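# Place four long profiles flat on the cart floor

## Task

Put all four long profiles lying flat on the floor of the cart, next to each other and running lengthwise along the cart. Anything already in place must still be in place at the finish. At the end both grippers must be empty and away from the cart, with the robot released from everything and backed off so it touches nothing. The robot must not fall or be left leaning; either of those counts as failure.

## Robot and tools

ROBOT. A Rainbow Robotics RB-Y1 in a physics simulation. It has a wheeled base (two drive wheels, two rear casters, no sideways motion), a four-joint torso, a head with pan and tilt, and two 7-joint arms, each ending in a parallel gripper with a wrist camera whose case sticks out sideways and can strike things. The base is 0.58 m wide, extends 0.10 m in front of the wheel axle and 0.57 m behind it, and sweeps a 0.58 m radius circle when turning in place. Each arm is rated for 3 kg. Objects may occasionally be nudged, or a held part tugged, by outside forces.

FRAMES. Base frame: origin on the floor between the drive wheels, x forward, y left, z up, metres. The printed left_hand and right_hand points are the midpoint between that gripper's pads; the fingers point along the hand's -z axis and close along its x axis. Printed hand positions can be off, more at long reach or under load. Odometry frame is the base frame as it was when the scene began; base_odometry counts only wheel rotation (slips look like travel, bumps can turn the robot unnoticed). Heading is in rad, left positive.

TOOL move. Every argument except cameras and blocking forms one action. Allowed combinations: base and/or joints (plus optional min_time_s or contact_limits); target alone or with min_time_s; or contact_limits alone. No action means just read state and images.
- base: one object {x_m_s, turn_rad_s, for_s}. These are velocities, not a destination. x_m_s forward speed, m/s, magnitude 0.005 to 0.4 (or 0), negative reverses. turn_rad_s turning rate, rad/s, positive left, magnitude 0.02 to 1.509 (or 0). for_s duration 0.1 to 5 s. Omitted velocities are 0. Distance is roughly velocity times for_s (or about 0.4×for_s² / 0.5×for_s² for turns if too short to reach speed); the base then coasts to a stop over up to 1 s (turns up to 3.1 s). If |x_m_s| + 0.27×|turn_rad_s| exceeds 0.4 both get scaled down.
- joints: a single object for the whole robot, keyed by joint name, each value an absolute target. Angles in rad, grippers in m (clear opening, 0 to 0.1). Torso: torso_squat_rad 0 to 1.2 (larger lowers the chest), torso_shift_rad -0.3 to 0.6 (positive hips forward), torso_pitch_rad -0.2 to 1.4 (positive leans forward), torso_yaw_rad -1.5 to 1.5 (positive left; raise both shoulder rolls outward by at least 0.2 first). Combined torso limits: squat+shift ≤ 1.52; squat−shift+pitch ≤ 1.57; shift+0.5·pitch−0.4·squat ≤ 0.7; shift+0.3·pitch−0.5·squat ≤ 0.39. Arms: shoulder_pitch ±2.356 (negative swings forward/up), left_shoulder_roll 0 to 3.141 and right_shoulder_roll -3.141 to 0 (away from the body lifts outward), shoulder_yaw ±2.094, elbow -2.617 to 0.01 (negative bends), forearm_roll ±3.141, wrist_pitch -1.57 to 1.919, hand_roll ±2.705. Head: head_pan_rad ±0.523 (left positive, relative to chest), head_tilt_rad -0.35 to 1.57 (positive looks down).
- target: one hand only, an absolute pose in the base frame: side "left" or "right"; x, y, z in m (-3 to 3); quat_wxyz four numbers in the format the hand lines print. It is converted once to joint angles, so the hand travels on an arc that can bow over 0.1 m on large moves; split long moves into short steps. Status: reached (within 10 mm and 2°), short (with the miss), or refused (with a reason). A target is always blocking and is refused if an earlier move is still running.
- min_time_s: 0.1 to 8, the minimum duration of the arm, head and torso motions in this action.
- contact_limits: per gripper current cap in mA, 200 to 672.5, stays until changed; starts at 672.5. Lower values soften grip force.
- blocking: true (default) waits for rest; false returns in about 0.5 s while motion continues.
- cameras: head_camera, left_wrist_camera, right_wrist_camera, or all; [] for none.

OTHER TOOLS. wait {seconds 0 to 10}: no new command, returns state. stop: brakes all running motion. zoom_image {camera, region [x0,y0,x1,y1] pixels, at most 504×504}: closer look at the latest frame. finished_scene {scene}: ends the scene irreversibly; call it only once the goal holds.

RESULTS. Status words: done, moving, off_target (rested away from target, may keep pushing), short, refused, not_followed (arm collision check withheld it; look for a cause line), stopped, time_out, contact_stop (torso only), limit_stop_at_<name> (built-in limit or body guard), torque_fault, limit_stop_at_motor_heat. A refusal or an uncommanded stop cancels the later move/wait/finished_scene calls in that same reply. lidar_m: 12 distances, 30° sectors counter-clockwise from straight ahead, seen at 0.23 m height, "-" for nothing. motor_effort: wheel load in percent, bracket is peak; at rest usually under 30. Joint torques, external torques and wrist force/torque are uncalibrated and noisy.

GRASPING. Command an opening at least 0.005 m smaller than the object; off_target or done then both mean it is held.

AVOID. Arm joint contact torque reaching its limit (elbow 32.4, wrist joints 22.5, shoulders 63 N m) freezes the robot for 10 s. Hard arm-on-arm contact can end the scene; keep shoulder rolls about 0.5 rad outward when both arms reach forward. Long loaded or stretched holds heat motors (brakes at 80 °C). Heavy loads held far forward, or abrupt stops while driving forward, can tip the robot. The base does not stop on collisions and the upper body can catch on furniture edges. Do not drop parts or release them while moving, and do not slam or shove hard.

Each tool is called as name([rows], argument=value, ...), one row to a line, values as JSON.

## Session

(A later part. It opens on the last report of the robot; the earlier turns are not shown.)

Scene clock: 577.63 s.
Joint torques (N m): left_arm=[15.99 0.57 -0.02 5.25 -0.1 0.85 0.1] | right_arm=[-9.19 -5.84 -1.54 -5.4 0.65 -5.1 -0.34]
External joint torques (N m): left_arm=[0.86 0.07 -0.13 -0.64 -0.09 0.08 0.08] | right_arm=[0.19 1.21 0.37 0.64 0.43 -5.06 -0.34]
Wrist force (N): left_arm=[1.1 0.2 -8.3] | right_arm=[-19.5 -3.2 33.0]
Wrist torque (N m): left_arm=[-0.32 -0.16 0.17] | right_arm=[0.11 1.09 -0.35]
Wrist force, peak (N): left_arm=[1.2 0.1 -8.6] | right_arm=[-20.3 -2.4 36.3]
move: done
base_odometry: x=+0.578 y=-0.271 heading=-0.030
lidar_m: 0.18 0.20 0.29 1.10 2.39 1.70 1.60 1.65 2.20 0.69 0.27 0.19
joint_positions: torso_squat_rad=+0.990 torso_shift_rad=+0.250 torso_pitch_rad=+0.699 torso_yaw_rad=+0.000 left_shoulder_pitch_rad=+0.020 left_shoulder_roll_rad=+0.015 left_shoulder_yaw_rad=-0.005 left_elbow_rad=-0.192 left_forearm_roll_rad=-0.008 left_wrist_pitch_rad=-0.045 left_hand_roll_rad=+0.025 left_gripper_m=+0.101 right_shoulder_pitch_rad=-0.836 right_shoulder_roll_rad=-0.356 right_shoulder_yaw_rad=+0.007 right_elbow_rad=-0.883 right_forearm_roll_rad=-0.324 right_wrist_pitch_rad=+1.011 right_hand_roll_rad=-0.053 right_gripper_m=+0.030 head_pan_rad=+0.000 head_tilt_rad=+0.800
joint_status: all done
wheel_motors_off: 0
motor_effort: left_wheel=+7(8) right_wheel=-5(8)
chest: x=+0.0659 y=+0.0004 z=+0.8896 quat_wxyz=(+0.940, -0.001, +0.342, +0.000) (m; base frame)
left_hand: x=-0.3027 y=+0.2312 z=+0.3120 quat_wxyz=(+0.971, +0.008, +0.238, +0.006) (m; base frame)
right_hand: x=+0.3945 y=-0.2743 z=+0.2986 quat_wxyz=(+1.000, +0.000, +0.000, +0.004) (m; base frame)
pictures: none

Contact at squat 0.99. Ease 0.003 and release.

move(joints={"torso_squat_rad":0.985}, min_time_s=0.5, cameras=[])

move(joints={"right_gripper_m":0.05}, cameras=["right_wrist_camera","head_camera"])

move(joints={"torso_squat_rad":0.92}, min_time_s=1.5, cameras=["head_camera"])

Scene clock: 581.50 s.
Joint torques (N m): left_arm=[15.9 0.28 0.13 5.37 0.04 0.92 0.16] | right_arm=[-10.58 -6.1 -1.28 -8.41 0.25 -0.31 -0.64]
External joint torques (N m): left_arm=[0.74 -0.22 0.02 -0.54 0.05 0.14 0.14] | right_arm=[-1.25 0.93 0.63 -2.39 0.04 -0.26 -0.64]
Wrist force (N): left_arm=[1.0 -0.2 -8.3] | right_arm=[-5.3 -4.4 -21.2]
Wrist torque (N m): left_arm=[-0.29 -0.19 0.16] | right_arm=[-0.27 -0.49 -0.31]
Wrist force, peak (N): left_arm=[1.0 0.5 -8.7] | right_arm=[-18.8 -2.9 34.1]
move: done
base_odometry: x=+0.578 y=-0.271 heading=-0.030
lidar_m: 0.18 0.20 0.29 1.11 2.38 1.70 1.61 1.65 2.20 0.67 0.27 0.20
joint_positions: torso_squat_rad=+0.985 torso_shift_rad=+0.250 torso_pitch_rad=+0.700 torso_yaw_rad=+0.000 left_shoulder_pitch_rad=+0.020 left_shoulder_roll_rad=+0.015 left_shoulder_yaw_rad=-0.005 left_elbow_rad=-0.192 left_forearm_roll_rad=-0.008 left_wrist_pitch_rad=-0.045 left_hand_roll_rad=+0.025 left_gripper_m=+0.101 right_shoulder_pitch_rad=-0.836 right_shoulder_roll_rad=-0.356 right_shoulder_yaw_rad=+0.007 right_elbow_rad=-0.882 right_forearm_roll_rad=-0.323 right_wrist_pitch_rad=+1.010 right_hand_roll_rad=-0.053 right_gripper_m=+0.030 head_pan_rad=+0.000 head_tilt_rad=+0.800
joint_status: all done
wheel_motors_off: 0
motor_effort: left_wheel=+7(8) right_wheel=-6(8)
chest: x=+0.0672 y=+0.0003 z=+0.8920 quat_wxyz=(+0.939, +0.000, +0.343, +0.000) (m; base frame)
left_hand: x=-0.3023 y=+0.2313 z=+0.3151 quat_wxyz=(+0.971, +0.009, +0.239, +0.006) (m; base frame)
right_hand: x=+0.3947 y=-0.2744 z=+0.3003 quat_wxyz=(+1.000, +0.000, +0.000, +0.004) (m; base frame)
pictures: none

Scene clock: 582.20 s.
Joint torques (N m): left_arm=[16.1 0.45 -0.47 5.49 -0.15 0.77 -0.11] | right_arm=[-9.99 -6.9 -0.89 -7.54 0.38 -0.38 -0.57]
External joint torques (N m): left_arm=[0.94 -0.05 -0.59 -0.42 -0.14 0 -0.13] | right_arm=[-0.65 0.13 1.02 -1.52 0.18 -0.34 -0.57]
Wrist force (N): left_arm=[1.1 0.2 -8.2] | right_arm=[-5.2 -4.4 -12.2]
Wrist torque (N m): left_arm=[-0.31 -0.17 0.15] | right_arm=[0.05 -0.50 -0.30]
Wrist force, peak (N): left_arm=[1.1 0.3 -8.4] | right_arm=[-5.0 -4.1 -21.2]
move: done
base_odometry: x=+0.578 y=-0.271 heading=-0.030
lidar_m: 0.18 0.20 0.29 1.10 2.38 1.70 1.60 1.66 2.21 0.68 0.27 0.20
joint_positions: torso_squat_rad=+0.985 torso_shift_rad=+0.250 torso_pitch_rad=+0.700 torso_yaw_rad=+0.000 left_shoulder_pitch_rad=+0.020 left_shoulder_roll_rad=+0.015 left_shoulder_yaw_rad=-0.005 left_elbow_rad=-0.192 left_forearm_roll_rad=-0.008 left_wrist_pitch_rad=-0.045 left_hand_roll_rad=+0.025 left_gripper_m=+0.101 right_shoulder_pitch_rad=-0.836 right_shoulder_roll_rad=-0.356 right_shoulder_yaw_rad=+0.007 right_elbow_rad=-0.883 right_forearm_roll_rad=-0.323 right_wrist_pitch_rad=+1.010 right_hand_roll_rad=-0.053 right_gripper_m=+0.050 head_pan_rad=+0.000 head_tilt_rad=+0.800
joint_status: all done
wheel_motors_off: 0
motor_effort: left_wheel=+7(7) right_wheel=-3(7)
chest: x=+0.0672 y=+0.0003 z=+0.8921 quat_wxyz=(+0.939, +0.000, +0.343, +0.000) (m; base frame)
left_hand: x=-0.3022 y=+0.2313 z=+0.3151 quat_wxyz=(+0.971, +0.009, +0.239, +0.006) (m; base frame)
right_hand: x=+0.3949 y=-0.2743 z=+0.3005 quat_wxyz=(+1.000, +0.000, +0.000, +0.004) (m; base frame)
pictures: head_camera, right_wrist_camera
camera_calibration:
head_camera: T_world_to_cam=[[-0.0361753, -0.998198, 0.0478746, -0.0356409], [-0.992401, 0.0302451, -0.119267, 0.391017], [0.117604, -0.0518253, -0.991707, 0.938514], [0, 0, 0, 1]]
right_wrist_camera: T_world_to_cam=[[-0.999928, 0.010012, -0.00653902, 0.401285], [0.00600003, 0.893067, 0.449884, 0.137631], [0.010344, 0.449812, -0.893063, 0.461717], [0, 0, 0, 1]]

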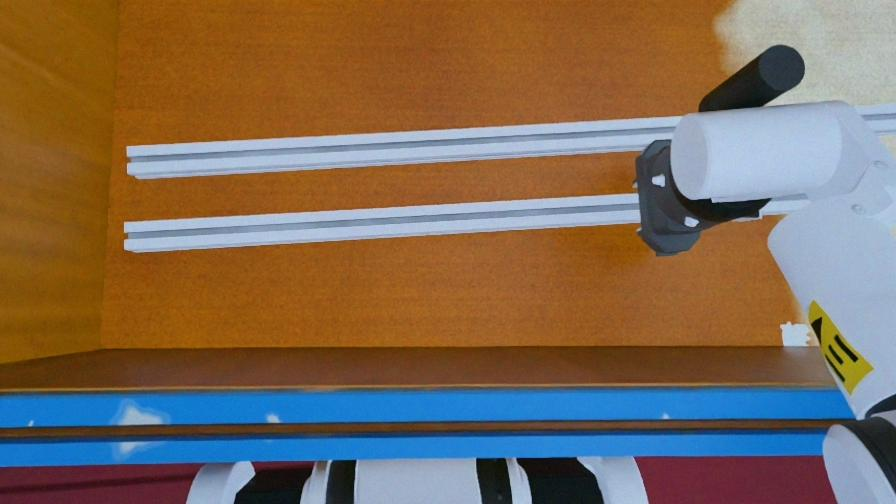

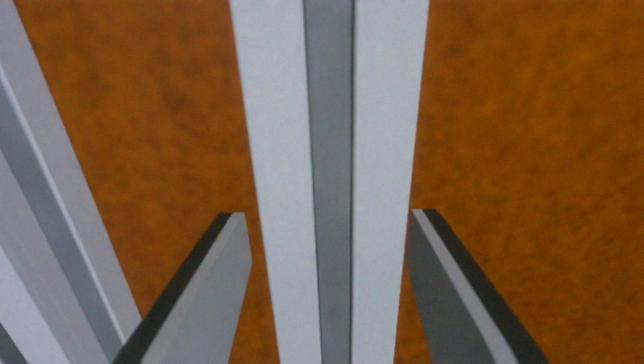

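Scene clock: 584.00 s.
Joint torques (N m): left_arm=[15.76 0.74 -0.53 5.34 -0.17 1.06 0.51] | right_arm=[-9.7 -6.14 -1.01 -7.56 0.3 -0.2 -0.59]
External joint torques (N m): left_arm=[0.6 0.24 -0.64 -0.57 -0.16 0.28 0.49] | right_arm=[-0.36 0.89 0.9 -1.54 0.09 -0.15 -0.59]
Wrist force (N): left_arm=[1.7 0.1 -8.3] | right_arm=[-4.9 -3.9 -12.4]
Wrist torque (N m): left_arm=[-0.30 -0.10 0.13] | right_arm=[0.01 -0.49 -0.32]
Wrist force, peak (N): left_arm=[1.7 0.2 -8.4] | right_arm=[-5.1 -4.2 -12.6]
move: done
base_odometry: x=+0.578 y=-0.271 heading=-0.030
lidar_m: 0.19 0.20 0.29 1.10 2.39 1.71 1.60 1.66 2.22 0.69 0.27 0.20
joint_positions: torso_squat_rad=+0.920 torso_shift_rad=+0.250 torso_pitch_rad=+0.700 torso_yaw_rad=+0.000 left_shoulder_pitch_rad=+0.020 left_shoulder_roll_rad=+0.015 left_shoulder_yaw_rad=-0.005 left_elbow_rad=-0.192 left_forearm_roll_rad=-0.008 left_wrist_pitch_rad=-0.045 left_hand_roll_rad=+0.025 left_gripper_m=+0.101 right_shoulder_pitch_rad=-0.836 right_shoulder_roll_rad=-0.356 right_shoulder_yaw_rad=+0.007 right_elbow_rad=-0.883 right_forearm_roll_rad=-0.323 right_wrist_pitch_rad=+1.010 right_hand_roll_rad=-0.053 right_gripper_m=+0.050 head_pan_rad=+0.000 head_tilt_rad=+0.800
joint_status: all done
wheel_motors_off: 0
motor_effort: left_wheel=+7(8) right_wheel=-6(8)
chest: x=+0.0763 y=+0.0003 z=+0.9280 quat_wxyz=(+0.939, +0.000, +0.343, +0.000) (m; base frame)
left_hand: x=-0.2931 y=+0.2313 z=+0.3510 quat_wxyz=(+0.971, +0.009, +0.239, +0.006) (m; base frame)
right_hand: x=+0.4041 y=-0.2743 z=+0.3364 quat_wxyz=(+1.000, +0.000, +0.000, +0.004) (m; base frame)
pictures: head_camera
camera_calibration:
head_camera: T_world_to_cam=[[-0.0361768, -0.998198, 0.0478736, -0.0370211], [-0.992398, 0.0302451, -0.119298, 0.40442], [0.117635, -0.0518255, -0.991704, 0.97305], [0, 0, 0, 1]]

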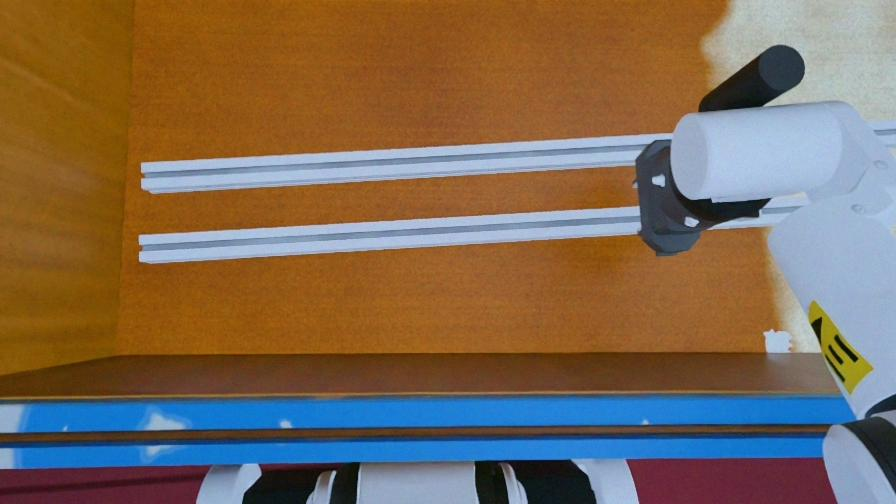

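move(joints={"torso_squat_rad":0.983}, min_time_s=1.5, cameras=[])

move(joints={"right_gripper_m":0.015}, cameras=[])

move(target={"side":"right","x":0.427,"y":-0.274,"z":0.303,"quat_wxyz":[1,0,0,0.004]}, min_time_s=1.5, cameras=["head_camera","right_wrist_camera"])

Scene clock: 600.03 s.
Joint torques (N m): left_arm=[16.73 0.15 -0.44 5.37 -0.01 0.9 0.31] | right_arm=[-9.79 -6.21 -0.61 -7.36 0.3 -0.26 -0.45]
External joint torques (N m): left_arm=[1.58 -0.35 -0.55 -0.54 -0.01 0.12 0.28] | right_arm=[-0.44 0.83 1.3 -1.34 0.09 -0.21 -0.45]
Wrist force (N): left_arm=[1.0 0.2 -8.3] | right_arm=[-5.2 -4.4 -12.2]
Wrist torque (N m): left_arm=[-0.31 -0.18 0.15] | right_arm=[0.04 -0.49 -0.31]
Wrist force, peak (N): left_arm=[1.4 0.2 -8.7] | right_arm=[-5.3 -4.2 -12.6]
move: done
base_odometry: x=+0.578 y=-0.271 heading=-0.030
lidar_m: 0.18 0.19 0.29 1.10 2.39 1.70 1.60 1.64 2.21 0.69 0.27 0.20
joint_positions: torso_squat_rad=+0.983 torso_shift_rad=+0.250 torso_pitch_rad=+0.700 torso_yaw_rad=+0.000 left_shoulder_pitch_rad=+0.020 left_shoulder_roll_rad=+0.015 left_shoulder_yaw_rad=-0.005 left_elbow_rad=-0.192 left_forearm_roll_rad=-0.008 left_wrist_pitch_rad=-0.045 left_hand_roll_rad=+0.025 left_gripper_m=+0.101 right_shoulder_pitch_rad=-0.836 right_shoulder_roll_rad=-0.356 right_shoulder_yaw_rad=+0.007 right_elbow_rad=-0.883 right_forearm_roll_rad=-0.323 right_wrist_pitch_rad=+1.010 right_hand_roll_rad=-0.053 right_gripper_m=+0.050 head_pan_rad=+0.000 head_tilt_rad=+0.800
joint_status: all done
wheel_motors_off: 0
motor_effort: left_wheel=+7(8) right_wheel=-4(9)
chest: x=+0.0673 y=+0.0003 z=+0.8933 quat_wxyz=(+0.939, +0.000, +0.343, +0.000) (m; base frame)
left_hand: x=-0.3018 y=+0.2313 z=+0.3162 quat_wxyz=(+0.971, +0.009, +0.239, +0.006) (m; base frame)
right_hand: x=+0.3953 y=-0.2743 z=+0.3019 quat_wxyz=(+1.000, +0.000, +0.000, +0.004) (m; base frame)
pictures: none

Scene clock: 600.90 s.
Joint torques (N m): left_arm=[15.72 0.82 0.31 5.68 -0.13 0.91 0.1] | right_arm=[-10.75 -6.34 -1.09 -7.77 0.17 -0.53 -0.57]
External joint torques (N m): left_arm=[0.57 0.32 0.2 -0.23 -0.12 0.14 0.08] | right_arm=[-1.41 0.7 0.82 -1.75 -0.04 -0.48 -0.57]
Wrist force (N): left_arm=[1.4 0.1 -8.4] | right_arm=[-5.3 -4.6 -13.4]
Wrist torque (N m): left_arm=[-0.29 -0.15 0.15] | right_arm=[0.00 -0.35 -0.11]
Wrist force, peak (N): left_arm=[1.4 0.1 -8.4] | right_arm=[-6.2 -5.0 -16.2]
move: off_target
base_odometry: x=+0.578 y=-0.271 heading=-0.030
lidar_m: 0.18 0.20 0.29 1.10 2.40 1.69 1.60 1.65 2.21 0.68 0.27 0.19
joint_positions: torso_squat_rad=+0.983 torso_shift_rad=+0.250 torso_pitch_rad=+0.700 torso_yaw_rad=+0.000 left_shoulder_pitch_rad=+0.020 left_shoulder_roll_rad=+0.015 left_shoulder_yaw_rad=-0.005 left_elbow_rad=-0.192 left_forearm_roll_rad=-0.008 left_wrist_pitch_rad=-0.045 left_hand_roll_rad=+0.025 left_gripper_m=+0.101 right_shoulder_pitch_rad=-0.836 right_shoulder_roll_rad=-0.356 right_shoulder_yaw_rad=+0.007 right_elbow_rad=-0.883 right_forearm_roll_rad=-0.323 right_wrist_pitch_rad=+1.010 right_hand_roll_rad=-0.053 right_gripper_m=+0.030 head_pan_rad=+0.000 head_tilt_rad=+0.800
joint_status: right_gripper_m off_target (ended at +0.030, target +0.015)
wheel_motors_off: 0
motor_effort: left_wheel=+7(8) right_wheel=-5(7)
chest: x=+0.0674 y=+0.0003 z=+0.8933 quat_wxyz=(+0.939, +0.000, +0.343, +0.000) (m; base frame)
left_hand: x=-0.3019 y=+0.2313 z=+0.3162 quat_wxyz=(+0.971, +0.009, +0.239, +0.006) (m; base frame)
right_hand: x=+0.3951 y=-0.2743 z=+0.3017 quat_wxyz=(+1.000, +0.000, +0.000, +0.004) (m; base frame)
pictures: none

Scene clock: 602.73 s.
Joint torques (N m): left_arm=[15.89 0.07 -0.39 5.33 -0.25 1 0.18] | right_arm=[-14.76 -11.12 -2.47 -7.85 0.16 -0.24 -0.08]
External joint torques (N m): left_arm=[0.74 -0.44 -0.5 -0.58 -0.24 0.23 0.16] | right_arm=[-3.05 -3.53 -1.05 -2.24 -0.04 -0.19 -0.08]
Wrist force (N): left_arm=[1.1 0.4 -8.3] | right_arm=[-5.3 -4.3 -21.3]
Wrist torque (N m): left_arm=[-0.34 -0.18 0.16] | right_arm=[-0.19 -0.50 -0.34]
Wrist force, peak (N): left_arm=[1.2 0.2 -8.6] | right_arm=[-35.3 -1.4 36.6]
move: done
base_odometry: x=+0.578 y=-0.271 heading=-0.030
lidar_m: 0.19 0.20 0.30 1.10 2.39 1.71 1.60 1.65 2.20 0.68 0.27 0.20
joint_positions: torso_squat_rad=+0.983 torso_shift_rad=+0.250 torso_pitch_rad=+0.700 torso_yaw_rad=+0.000 left_shoulder_pitch_rad=+0.020 left_shoulder_roll_rad=+0.015 left_shoulder_yaw_rad=-0.005 left_elbow_rad=-0.192 left_forearm_roll_rad=-0.008 left_wrist_pitch_rad=-0.045 left_hand_roll_rad=+0.025 left_gripper_m=+0.101 right_shoulder_pitch_rad=-0.999 right_shoulder_roll_rad=-0.363 right_shoulder_yaw_rad=-0.006 right_elbow_rad=-0.646 right_forearm_roll_rad=-0.345 right_wrist_pitch_rad=+0.945 right_hand_roll_rad=-0.006 right_gripper_m=+0.030 head_pan_rad=+0.000 head_tilt_rad=+0.800
joint_status: all done
wheel_motors_off: 0
motor_effort: left_wheel=+4(9) right_wheel=-9(10)
chest: x=+0.0674 y=+0.0003 z=+0.8932 quat_wxyz=(+0.939, +0.000, +0.343, +0.000) (m; base frame)
left_hand: x=-0.3019 y=+0.2313 z=+0.3162 quat_wxyz=(+0.971, +0.009, +0.239, +0.006) (m; base frame)
right_hand: x=+0.4261 y=-0.2736 z=+0.3027 quat_wxyz=(+1.000, +0.000, +0.000, +0.004) (m; base frame)
right_hand_status: reached (checked arc, planned for 1.5 s): 1 mm and 0.0 deg off.
pictures: head_camera, right_wrist_camera
camera_calibration:
head_camera: T_world_to_cam=[[-0.036186, -0.998199, 0.0478459, -0.0356728], [-0.992377, 0.0302483, -0.119473, 0.391557], [0.117811, -0.0518044, -0.991684, 0.939629], [0, 0, 0, 1]]
right_wrist_camera: T_world_to_cam=[[-0.999931, 0.00986939, -0.00632429, 0.43238], [0.00596777, 0.893002, 0.450014, 0.135808], [0.010089, 0.449945, -0.892999, 0.46317], [0, 0, 0, 1]]

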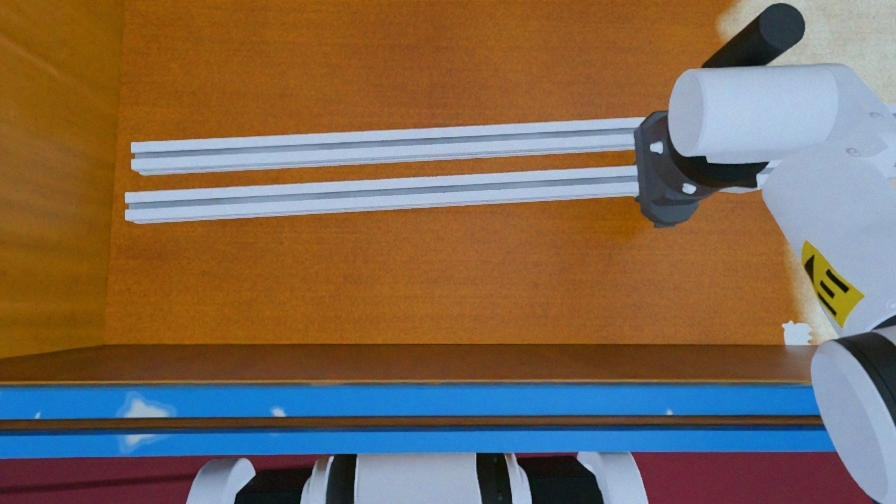

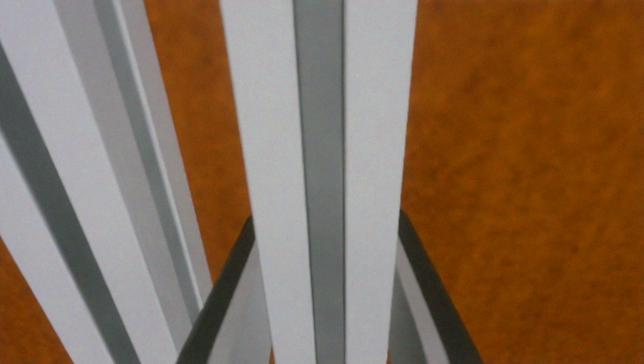

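move(joints={"torso_squat_rad":0.988}, min_time_s=0.6, cameras=[])

move(joints={"right_gripper_m":0.046}, cameras=["right_wrist_camera"])

Scene clock: 611.40 s.
Joint torques (N m): left_arm=[15.71 0.73 -0.38 5.46 -0.1 0.99 0.17] | right_arm=[-12.71 -9.9 -2.27 -6.94 0.44 -2.97 -0.24]
External joint torques (N m): left_arm=[0.57 0.23 -0.49 -0.44 -0.09 0.22 0.14] | right_arm=[-0.97 -2.3 -0.84 -1.31 0.24 -2.91 -0.24]
Wrist force (N): left_arm=[1.2 0.4 -7.9] | right_arm=[-13.6 -2.6 10.9]
Wrist torque (N m): left_arm=[-0.33 -0.17 0.16] | right_arm=[0.13 0.30 -0.16]
Wrist force, peak (N): left_arm=[1.4 0.0 -8.6] | right_arm=[-5.5 -4.3 -22.2]
move: done
base_odometry: x=+0.578 y=-0.271 heading=-0.030
lidar_m: 0.19 0.21 0.30 1.10 2.39 1.70 1.60 1.65 2.20 0.68 0.28 0.20
joint_positions: torso_squat_rad=+0.988 torso_shift_rad=+0.250 torso_pitch_rad=+0.699 torso_yaw_rad=+0.000 left_shoulder_pitch_rad=+0.020 left_shoulder_roll_rad=+0.015 left_shoulder_yaw_rad=-0.005 left_elbow_rad=-0.192 left_forearm_roll_rad=-0.008 left_wrist_pitch_rad=-0.045 left_hand_roll_rad=+0.025 left_gripper_m=+0.101 right_shoulder_pitch_rad=-0.999 right_shoulder_roll_rad=-0.363 right_shoulder_yaw_rad=-0.006 right_elbow_rad=-0.646 right_forearm_roll_rad=-0.345 right_wrist_pitch_rad=+0.946 right_hand_roll_rad=-0.006 right_gripper_m=+0.029 head_pan_rad=+0.000 head_tilt_rad=+0.800
joint_status: all done
wheel_motors_off: 0
motor_effort: left_wheel=+4(5) right_wheel=-2(8)
chest: x=+0.0664 y=+0.0003 z=+0.8906 quat_wxyz=(+0.939, +0.000, +0.343, +0.000) (m; base frame)
left_hand: x=-0.3025 y=+0.2313 z=+0.3133 quat_wxyz=(+0.971, +0.009, +0.238, +0.006) (m; base frame)
right_hand: x=+0.4259 y=-0.2737 z=+0.3005 quat_wxyz=(+1.000, +0.000, +0.000, +0.004) (m; base frame)
pictures: none

Scene clock: 612.07 s.
Joint torques (N m): left_arm=[16.1 1.26 0.3 5.74 -0.08 0.8 0.26] | right_arm=[-12.37 -9.79 -1.67 -6.78 0.52 -0.37 -0.2]
External joint torques (N m): left_arm=[0.95 0.76 0.19 -0.17 -0.07 0.02 0.23] | right_arm=[-0.64 -2.2 -0.24 -1.16 0.32 -0.32 -0.2]
Wrist force (N): left_arm=[1.4 0.0 -8.3] | right_arm=[-5.3 -4.3 -12.3]
Wrist torque (N m): left_arm=[-0.28 -0.15 0.17] | right_arm=[0.08 -0.52 -0.32]
Wrist force, peak (N): left_arm=[1.2 -0.1 -8.5] | right_arm=[-13.9 -2.5 10.5]
move: done
base_odometry: x=+0.578 y=-0.271 heading=-0.030
lidar_m: 0.19 0.21 0.29 1.10 2.38 1.68 1.60 1.66 2.20 0.69 0.26 0.20
joint_positions: torso_squat_rad=+0.988 torso_shift_rad=+0.250 torso_pitch_rad=+0.700 torso_yaw_rad=+0.000 left_shoulder_pitch_rad=+0.020 left_shoulder_roll_rad=+0.015 left_shoulder_yaw_rad=-0.005 left_elbow_rad=-0.192 left_forearm_roll_rad=-0.008 left_wrist_pitch_rad=-0.045 left_hand_roll_rad=+0.025 left_gripper_m=+0.101 right_shoulder_pitch_rad=-0.999 right_shoulder_roll_rad=-0.363 right_shoulder_yaw_rad=-0.006 right_elbow_rad=-0.646 right_forearm_roll_rad=-0.345 right_wrist_pitch_rad=+0.945 right_hand_roll_rad=-0.006 right_gripper_m=+0.046 head_pan_rad=+0.000 head_tilt_rad=+0.800
joint_status: all done
wheel_motors_off: 0
motor_effort: left_wheel=+5(6) right_wheel=-4(7)
chest: x=+0.0666 y=+0.0003 z=+0.8905 quat_wxyz=(+0.939, +0.000, +0.343, +0.000) (m; base frame)
left_hand: x=-0.3025 y=+0.2313 z=+0.3134 quat_wxyz=(+0.971, +0.009, +0.238, +0.006) (m; base frame)
right_hand: x=+0.4260 y=-0.2737 z=+0.3002 quat_wxyz=(+1.000, +0.000, +0.000, +0.004) (m; base frame)
pictures: right_wrist_camera
camera_calibration:
right_wrist_camera: T_world_to_cam=[[-0.999924, 0.00986773, -0.00739494, 0.432522], [0.0054845, 0.893004, 0.450015, 0.137173], [0.0110443, 0.449941, -0.89299, 0.460588], [0, 0, 0, 1]]

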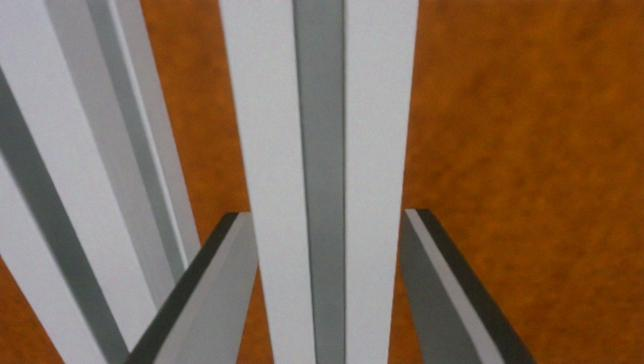

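move(joints={"torso_squat_rad":0.92,"torso_shift_rad":0.235}, min_time_s=2, cameras=["right_wrist_camera"])

move(joints={"torso_squat_rad":0.6}, min_time_s=2, cameras=["head_camera"])

move(joints={"torso_pitch_rad":0.4}, cameras=["head_camera"])

move(joints={"torso_pitch_rad":0,"torso_shift_rad":0,"torso_squat_rad":0.4}, cameras=[])

move(base={"x_m_s":-0.25,"for_s":2.5}, cameras=["head_camera"])

Scene clock: 622.27 s.
Joint torques (N m): left_arm=[16.01 0.92 -0.35 5.33 -0.11 0.99 0.18] | right_arm=[-12.2 -10.02 -2.05 -6.59 0.46 -0.26 -0.14]
External joint torques (N m): left_arm=[0.86 0.41 -0.46 -0.58 -0.1 0.22 0.15] | right_arm=[-0.48 -2.43 -0.63 -0.97 0.26 -0.21 -0.14]
Wrist force (N): left_arm=[1.6 0.1 -8.5] | right_arm=[-5.2 -4.0 -12.5]
Wrist torque (N m): left_arm=[-0.30 -0.12 0.14] | right_arm=[0.05 -0.52 -0.35]
Wrist force, peak (N): left_arm=[1.6 0.1 -8.5] | right_arm=[-5.4 -4.3 -12.6]
move: done
base_odometry: x=+0.578 y=-0.271 heading=-0.030
lidar_m: 0.19 0.20 0.29 1.10 2.39 1.70 1.60 1.66 2.21 0.69 0.27 0.20
joint_positions: torso_squat_rad=+0.920 torso_shift_rad=+0.235 torso_pitch_rad=+0.700 torso_yaw_rad=+0.000 left_shoulder_pitch_rad=+0.020 left_shoulder_roll_rad=+0.015 left_shoulder_yaw_rad=-0.005 left_elbow_rad=-0.192 left_forearm_roll_rad=-0.008 left_wrist_pitch_rad=-0.045 left_hand_roll_rad=+0.025 left_gripper_m=+0.101 right_shoulder_pitch_rad=-0.999 right_shoulder_roll_rad=-0.363 right_shoulder_yaw_rad=-0.006 right_elbow_rad=-0.646 right_forearm_roll_rad=-0.345 right_wrist_pitch_rad=+0.945 right_hand_roll_rad=-0.006 right_gripper_m=+0.046 head_pan_rad=+0.000 head_tilt_rad=+0.800
joint_status: all done
wheel_motors_off: 0
motor_effort: left_wheel=+5(6) right_wheel=-5(9)
chest: x=+0.0702 y=+0.0003 z=+0.9295 quat_wxyz=(+0.939, +0.000, +0.343, +0.000) (m; base frame)
left_hand: x=-0.2992 y=+0.2313 z=+0.3525 quat_wxyz=(+0.971, +0.009, +0.239, +0.006) (m; base frame)
right_hand: x=+0.4293 y=-0.2737 z=+0.3391 quat_wxyz=(+1.000, +0.000, +0.000, +0.004) (m; base frame)
pictures: right_wrist_camera
camera_calibration:
right_wrist_camera: T_world_to_cam=[[-0.999926, 0.00987219, -0.00704156, 0.436028], [0.00564751, 0.893003, 0.450015, 0.119573], [0.0107308, 0.449942, -0.892993, 0.495423], [0, 0, 0, 1]]

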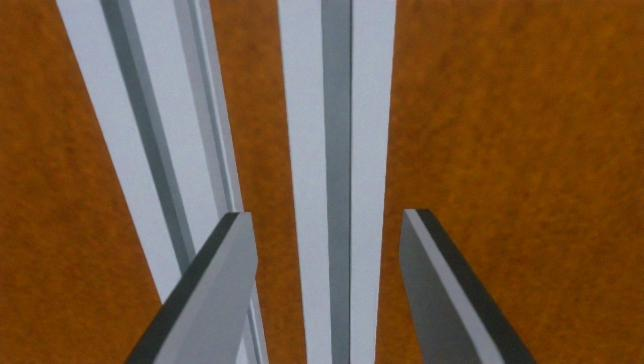

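Scene clock: 624.57 s.
Joint torques (N m): left_arm=[15.68 0.43 0.52 5.31 -0.33 0.77 0.36] | right_arm=[-12.5 -9.19 -1.77 -6.82 0.4 -0.26 -0.04]
External joint torques (N m): left_arm=[0.52 -0.08 0.4 -0.6 -0.32 0 0.33] | right_arm=[-0.78 -1.6 -0.35 -1.2 0.2 -0.2 -0.04]
Wrist force (N): left_arm=[1.4 0.0 -7.9] | right_arm=[-4.9 -4.4 -12.3]
Wrist torque (N m): left_arm=[-0.26 -0.12 0.15] | right_arm=[0.12 -0.49 -0.36]
Wrist force, peak (N): left_arm=[1.3 0.3 -8.7] | right_arm=[-5.2 -4.6 -12.9]
move: done
base_odometry: x=+0.578 y=-0.271 heading=-0.030
lidar_m: 0.19 0.21 0.29 1.11 2.39 1.70 1.60 1.65 2.20 0.68 0.27 0.20
joint_positions: torso_squat_rad=+0.600 torso_shift_rad=+0.235 torso_pitch_rad=+0.700 torso_yaw_rad=+0.000 left_shoulder_pitch_rad=+0.020 left_shoulder_roll_rad=+0.015 left_shoulder_yaw_rad=-0.005 left_elbow_rad=-0.192 left_forearm_roll_rad=-0.008 left_wrist_pitch_rad=-0.045 left_hand_roll_rad=+0.025 left_gripper_m=+0.101 right_shoulder_pitch_rad=-0.999 right_shoulder_roll_rad=-0.364 right_shoulder_yaw_rad=-0.006 right_elbow_rad=-0.646 right_forearm_roll_rad=-0.345 right_wrist_pitch_rad=+0.945 right_hand_roll_rad=-0.006 right_gripper_m=+0.046 head_pan_rad=+0.000 head_tilt_rad=+0.800
joint_status: all done
wheel_motors_off: 0
motor_effort: left_wheel=+5(6) right_wheel=-6(8)
chest: x=+0.1059 y=+0.0004 z=+1.0790 quat_wxyz=(+0.939, +0.000, +0.343, +0.000) (m; base frame)
left_hand: x=-0.2634 y=+0.2313 z=+0.5020 quat_wxyz=(+0.971, +0.009, +0.239, +0.006) (m; base frame)
right_hand: x=+0.4651 y=-0.2737 z=+0.4886 quat_wxyz=(+1.000, +0.000, +0.000, +0.004) (m; base frame)
pictures: head_camera
camera_calibration:
head_camera: T_world_to_cam=[[-0.0361844, -0.998199, 0.0478454, -0.043137], [-0.992395, 0.0302548, -0.119319, 0.451839], [0.117657, -0.051799, -0.991702, 1.11929], [0, 0, 0, 1]]

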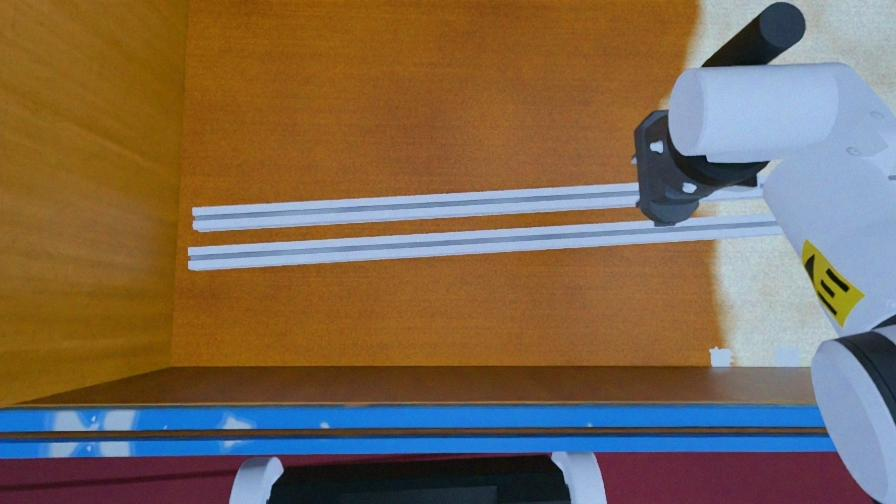

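Scene clock: 626.33 s.
Joint torques (N m): left_arm=[8.46 0.9 -0.69 2.63 -0.06 0.33 0.19] | right_arm=[-17.85 -11.2 -2.36 -8.76 0.36 -0.62 -0.22]
External joint torques (N m): left_arm=[0.08 0.36 -0.78 -0.62 -0.05 0.09 0.18] | right_arm=[0.44 -2.17 -0.65 -1.17 0.12 0 -0.24]
Wrist force (N): left_arm=[0.2 0.3 -8.7] | right_arm=[-6.6 -4.2 -12.5]
Wrist torque (N m): left_arm=[-0.30 -0.16 0.14] | right_arm=[0.07 -0.57 -0.38]
Wrist force, peak (N): left_arm=[0.3 0.2 -8.8] | right_arm=[-7.0 -4.3 -12.5]
move: done
base_odometry: x=+0.578 y=-0.271 heading=-0.030
lidar_m: 0.19 0.21 0.30 1.10 2.38 1.71 1.60 1.65 2.21 0.69 0.28 0.20
joint_positions: torso_squat_rad=+0.600 torso_shift_rad=+0.235 torso_pitch_rad=+0.400 torso_yaw_rad=+0.000 left_shoulder_pitch_rad=+0.020 left_shoulder_roll_rad=+0.015 left_shoulder_yaw_rad=-0.005 left_elbow_rad=-0.192 left_forearm_roll_rad=-0.008 left_wrist_pitch_rad=-0.045 left_hand_roll_rad=+0.025 left_gripper_m=+0.101 right_shoulder_pitch_rad=-1.000 right_shoulder_roll_rad=-0.364 right_shoulder_yaw_rad=-0.006 right_elbow_rad=-0.646 right_forearm_roll_rad=-0.345 right_wrist_pitch_rad=+0.945 right_hand_roll_rad=-0.006 right_gripper_m=+0.046 head_pan_rad=+0.000 head_tilt_rad=+0.800
joint_status: all done
wheel_motors_off: 0
motor_effort: left_wheel=+6(6) right_wheel=-7(9)
chest: x=+0.0270 y=+0.0004 z=+1.1273 quat_wxyz=(+0.980, +0.000, +0.199, +0.000) (m; base frame)
left_hand: x=-0.1552 y=+0.2313 z=+0.4670 quat_wxyz=(+0.996, +0.008, +0.091, +0.007) (m; base frame)
right_hand: x=+0.5448 y=-0.2737 z=+0.6696 quat_wxyz=(+0.989, -0.001, -0.150, +0.004) (m; base frame)
pictures: head_camera
camera_calibration:
head_camera: T_world_to_cam=[[-0.048662, -0.998201, 0.0350162, -0.033499], [-0.912757, 0.0302059, -0.407384, 0.701902], [0.405594, -0.0517854, -0.912585, 1.07958], [0, 0, 0, 1]]

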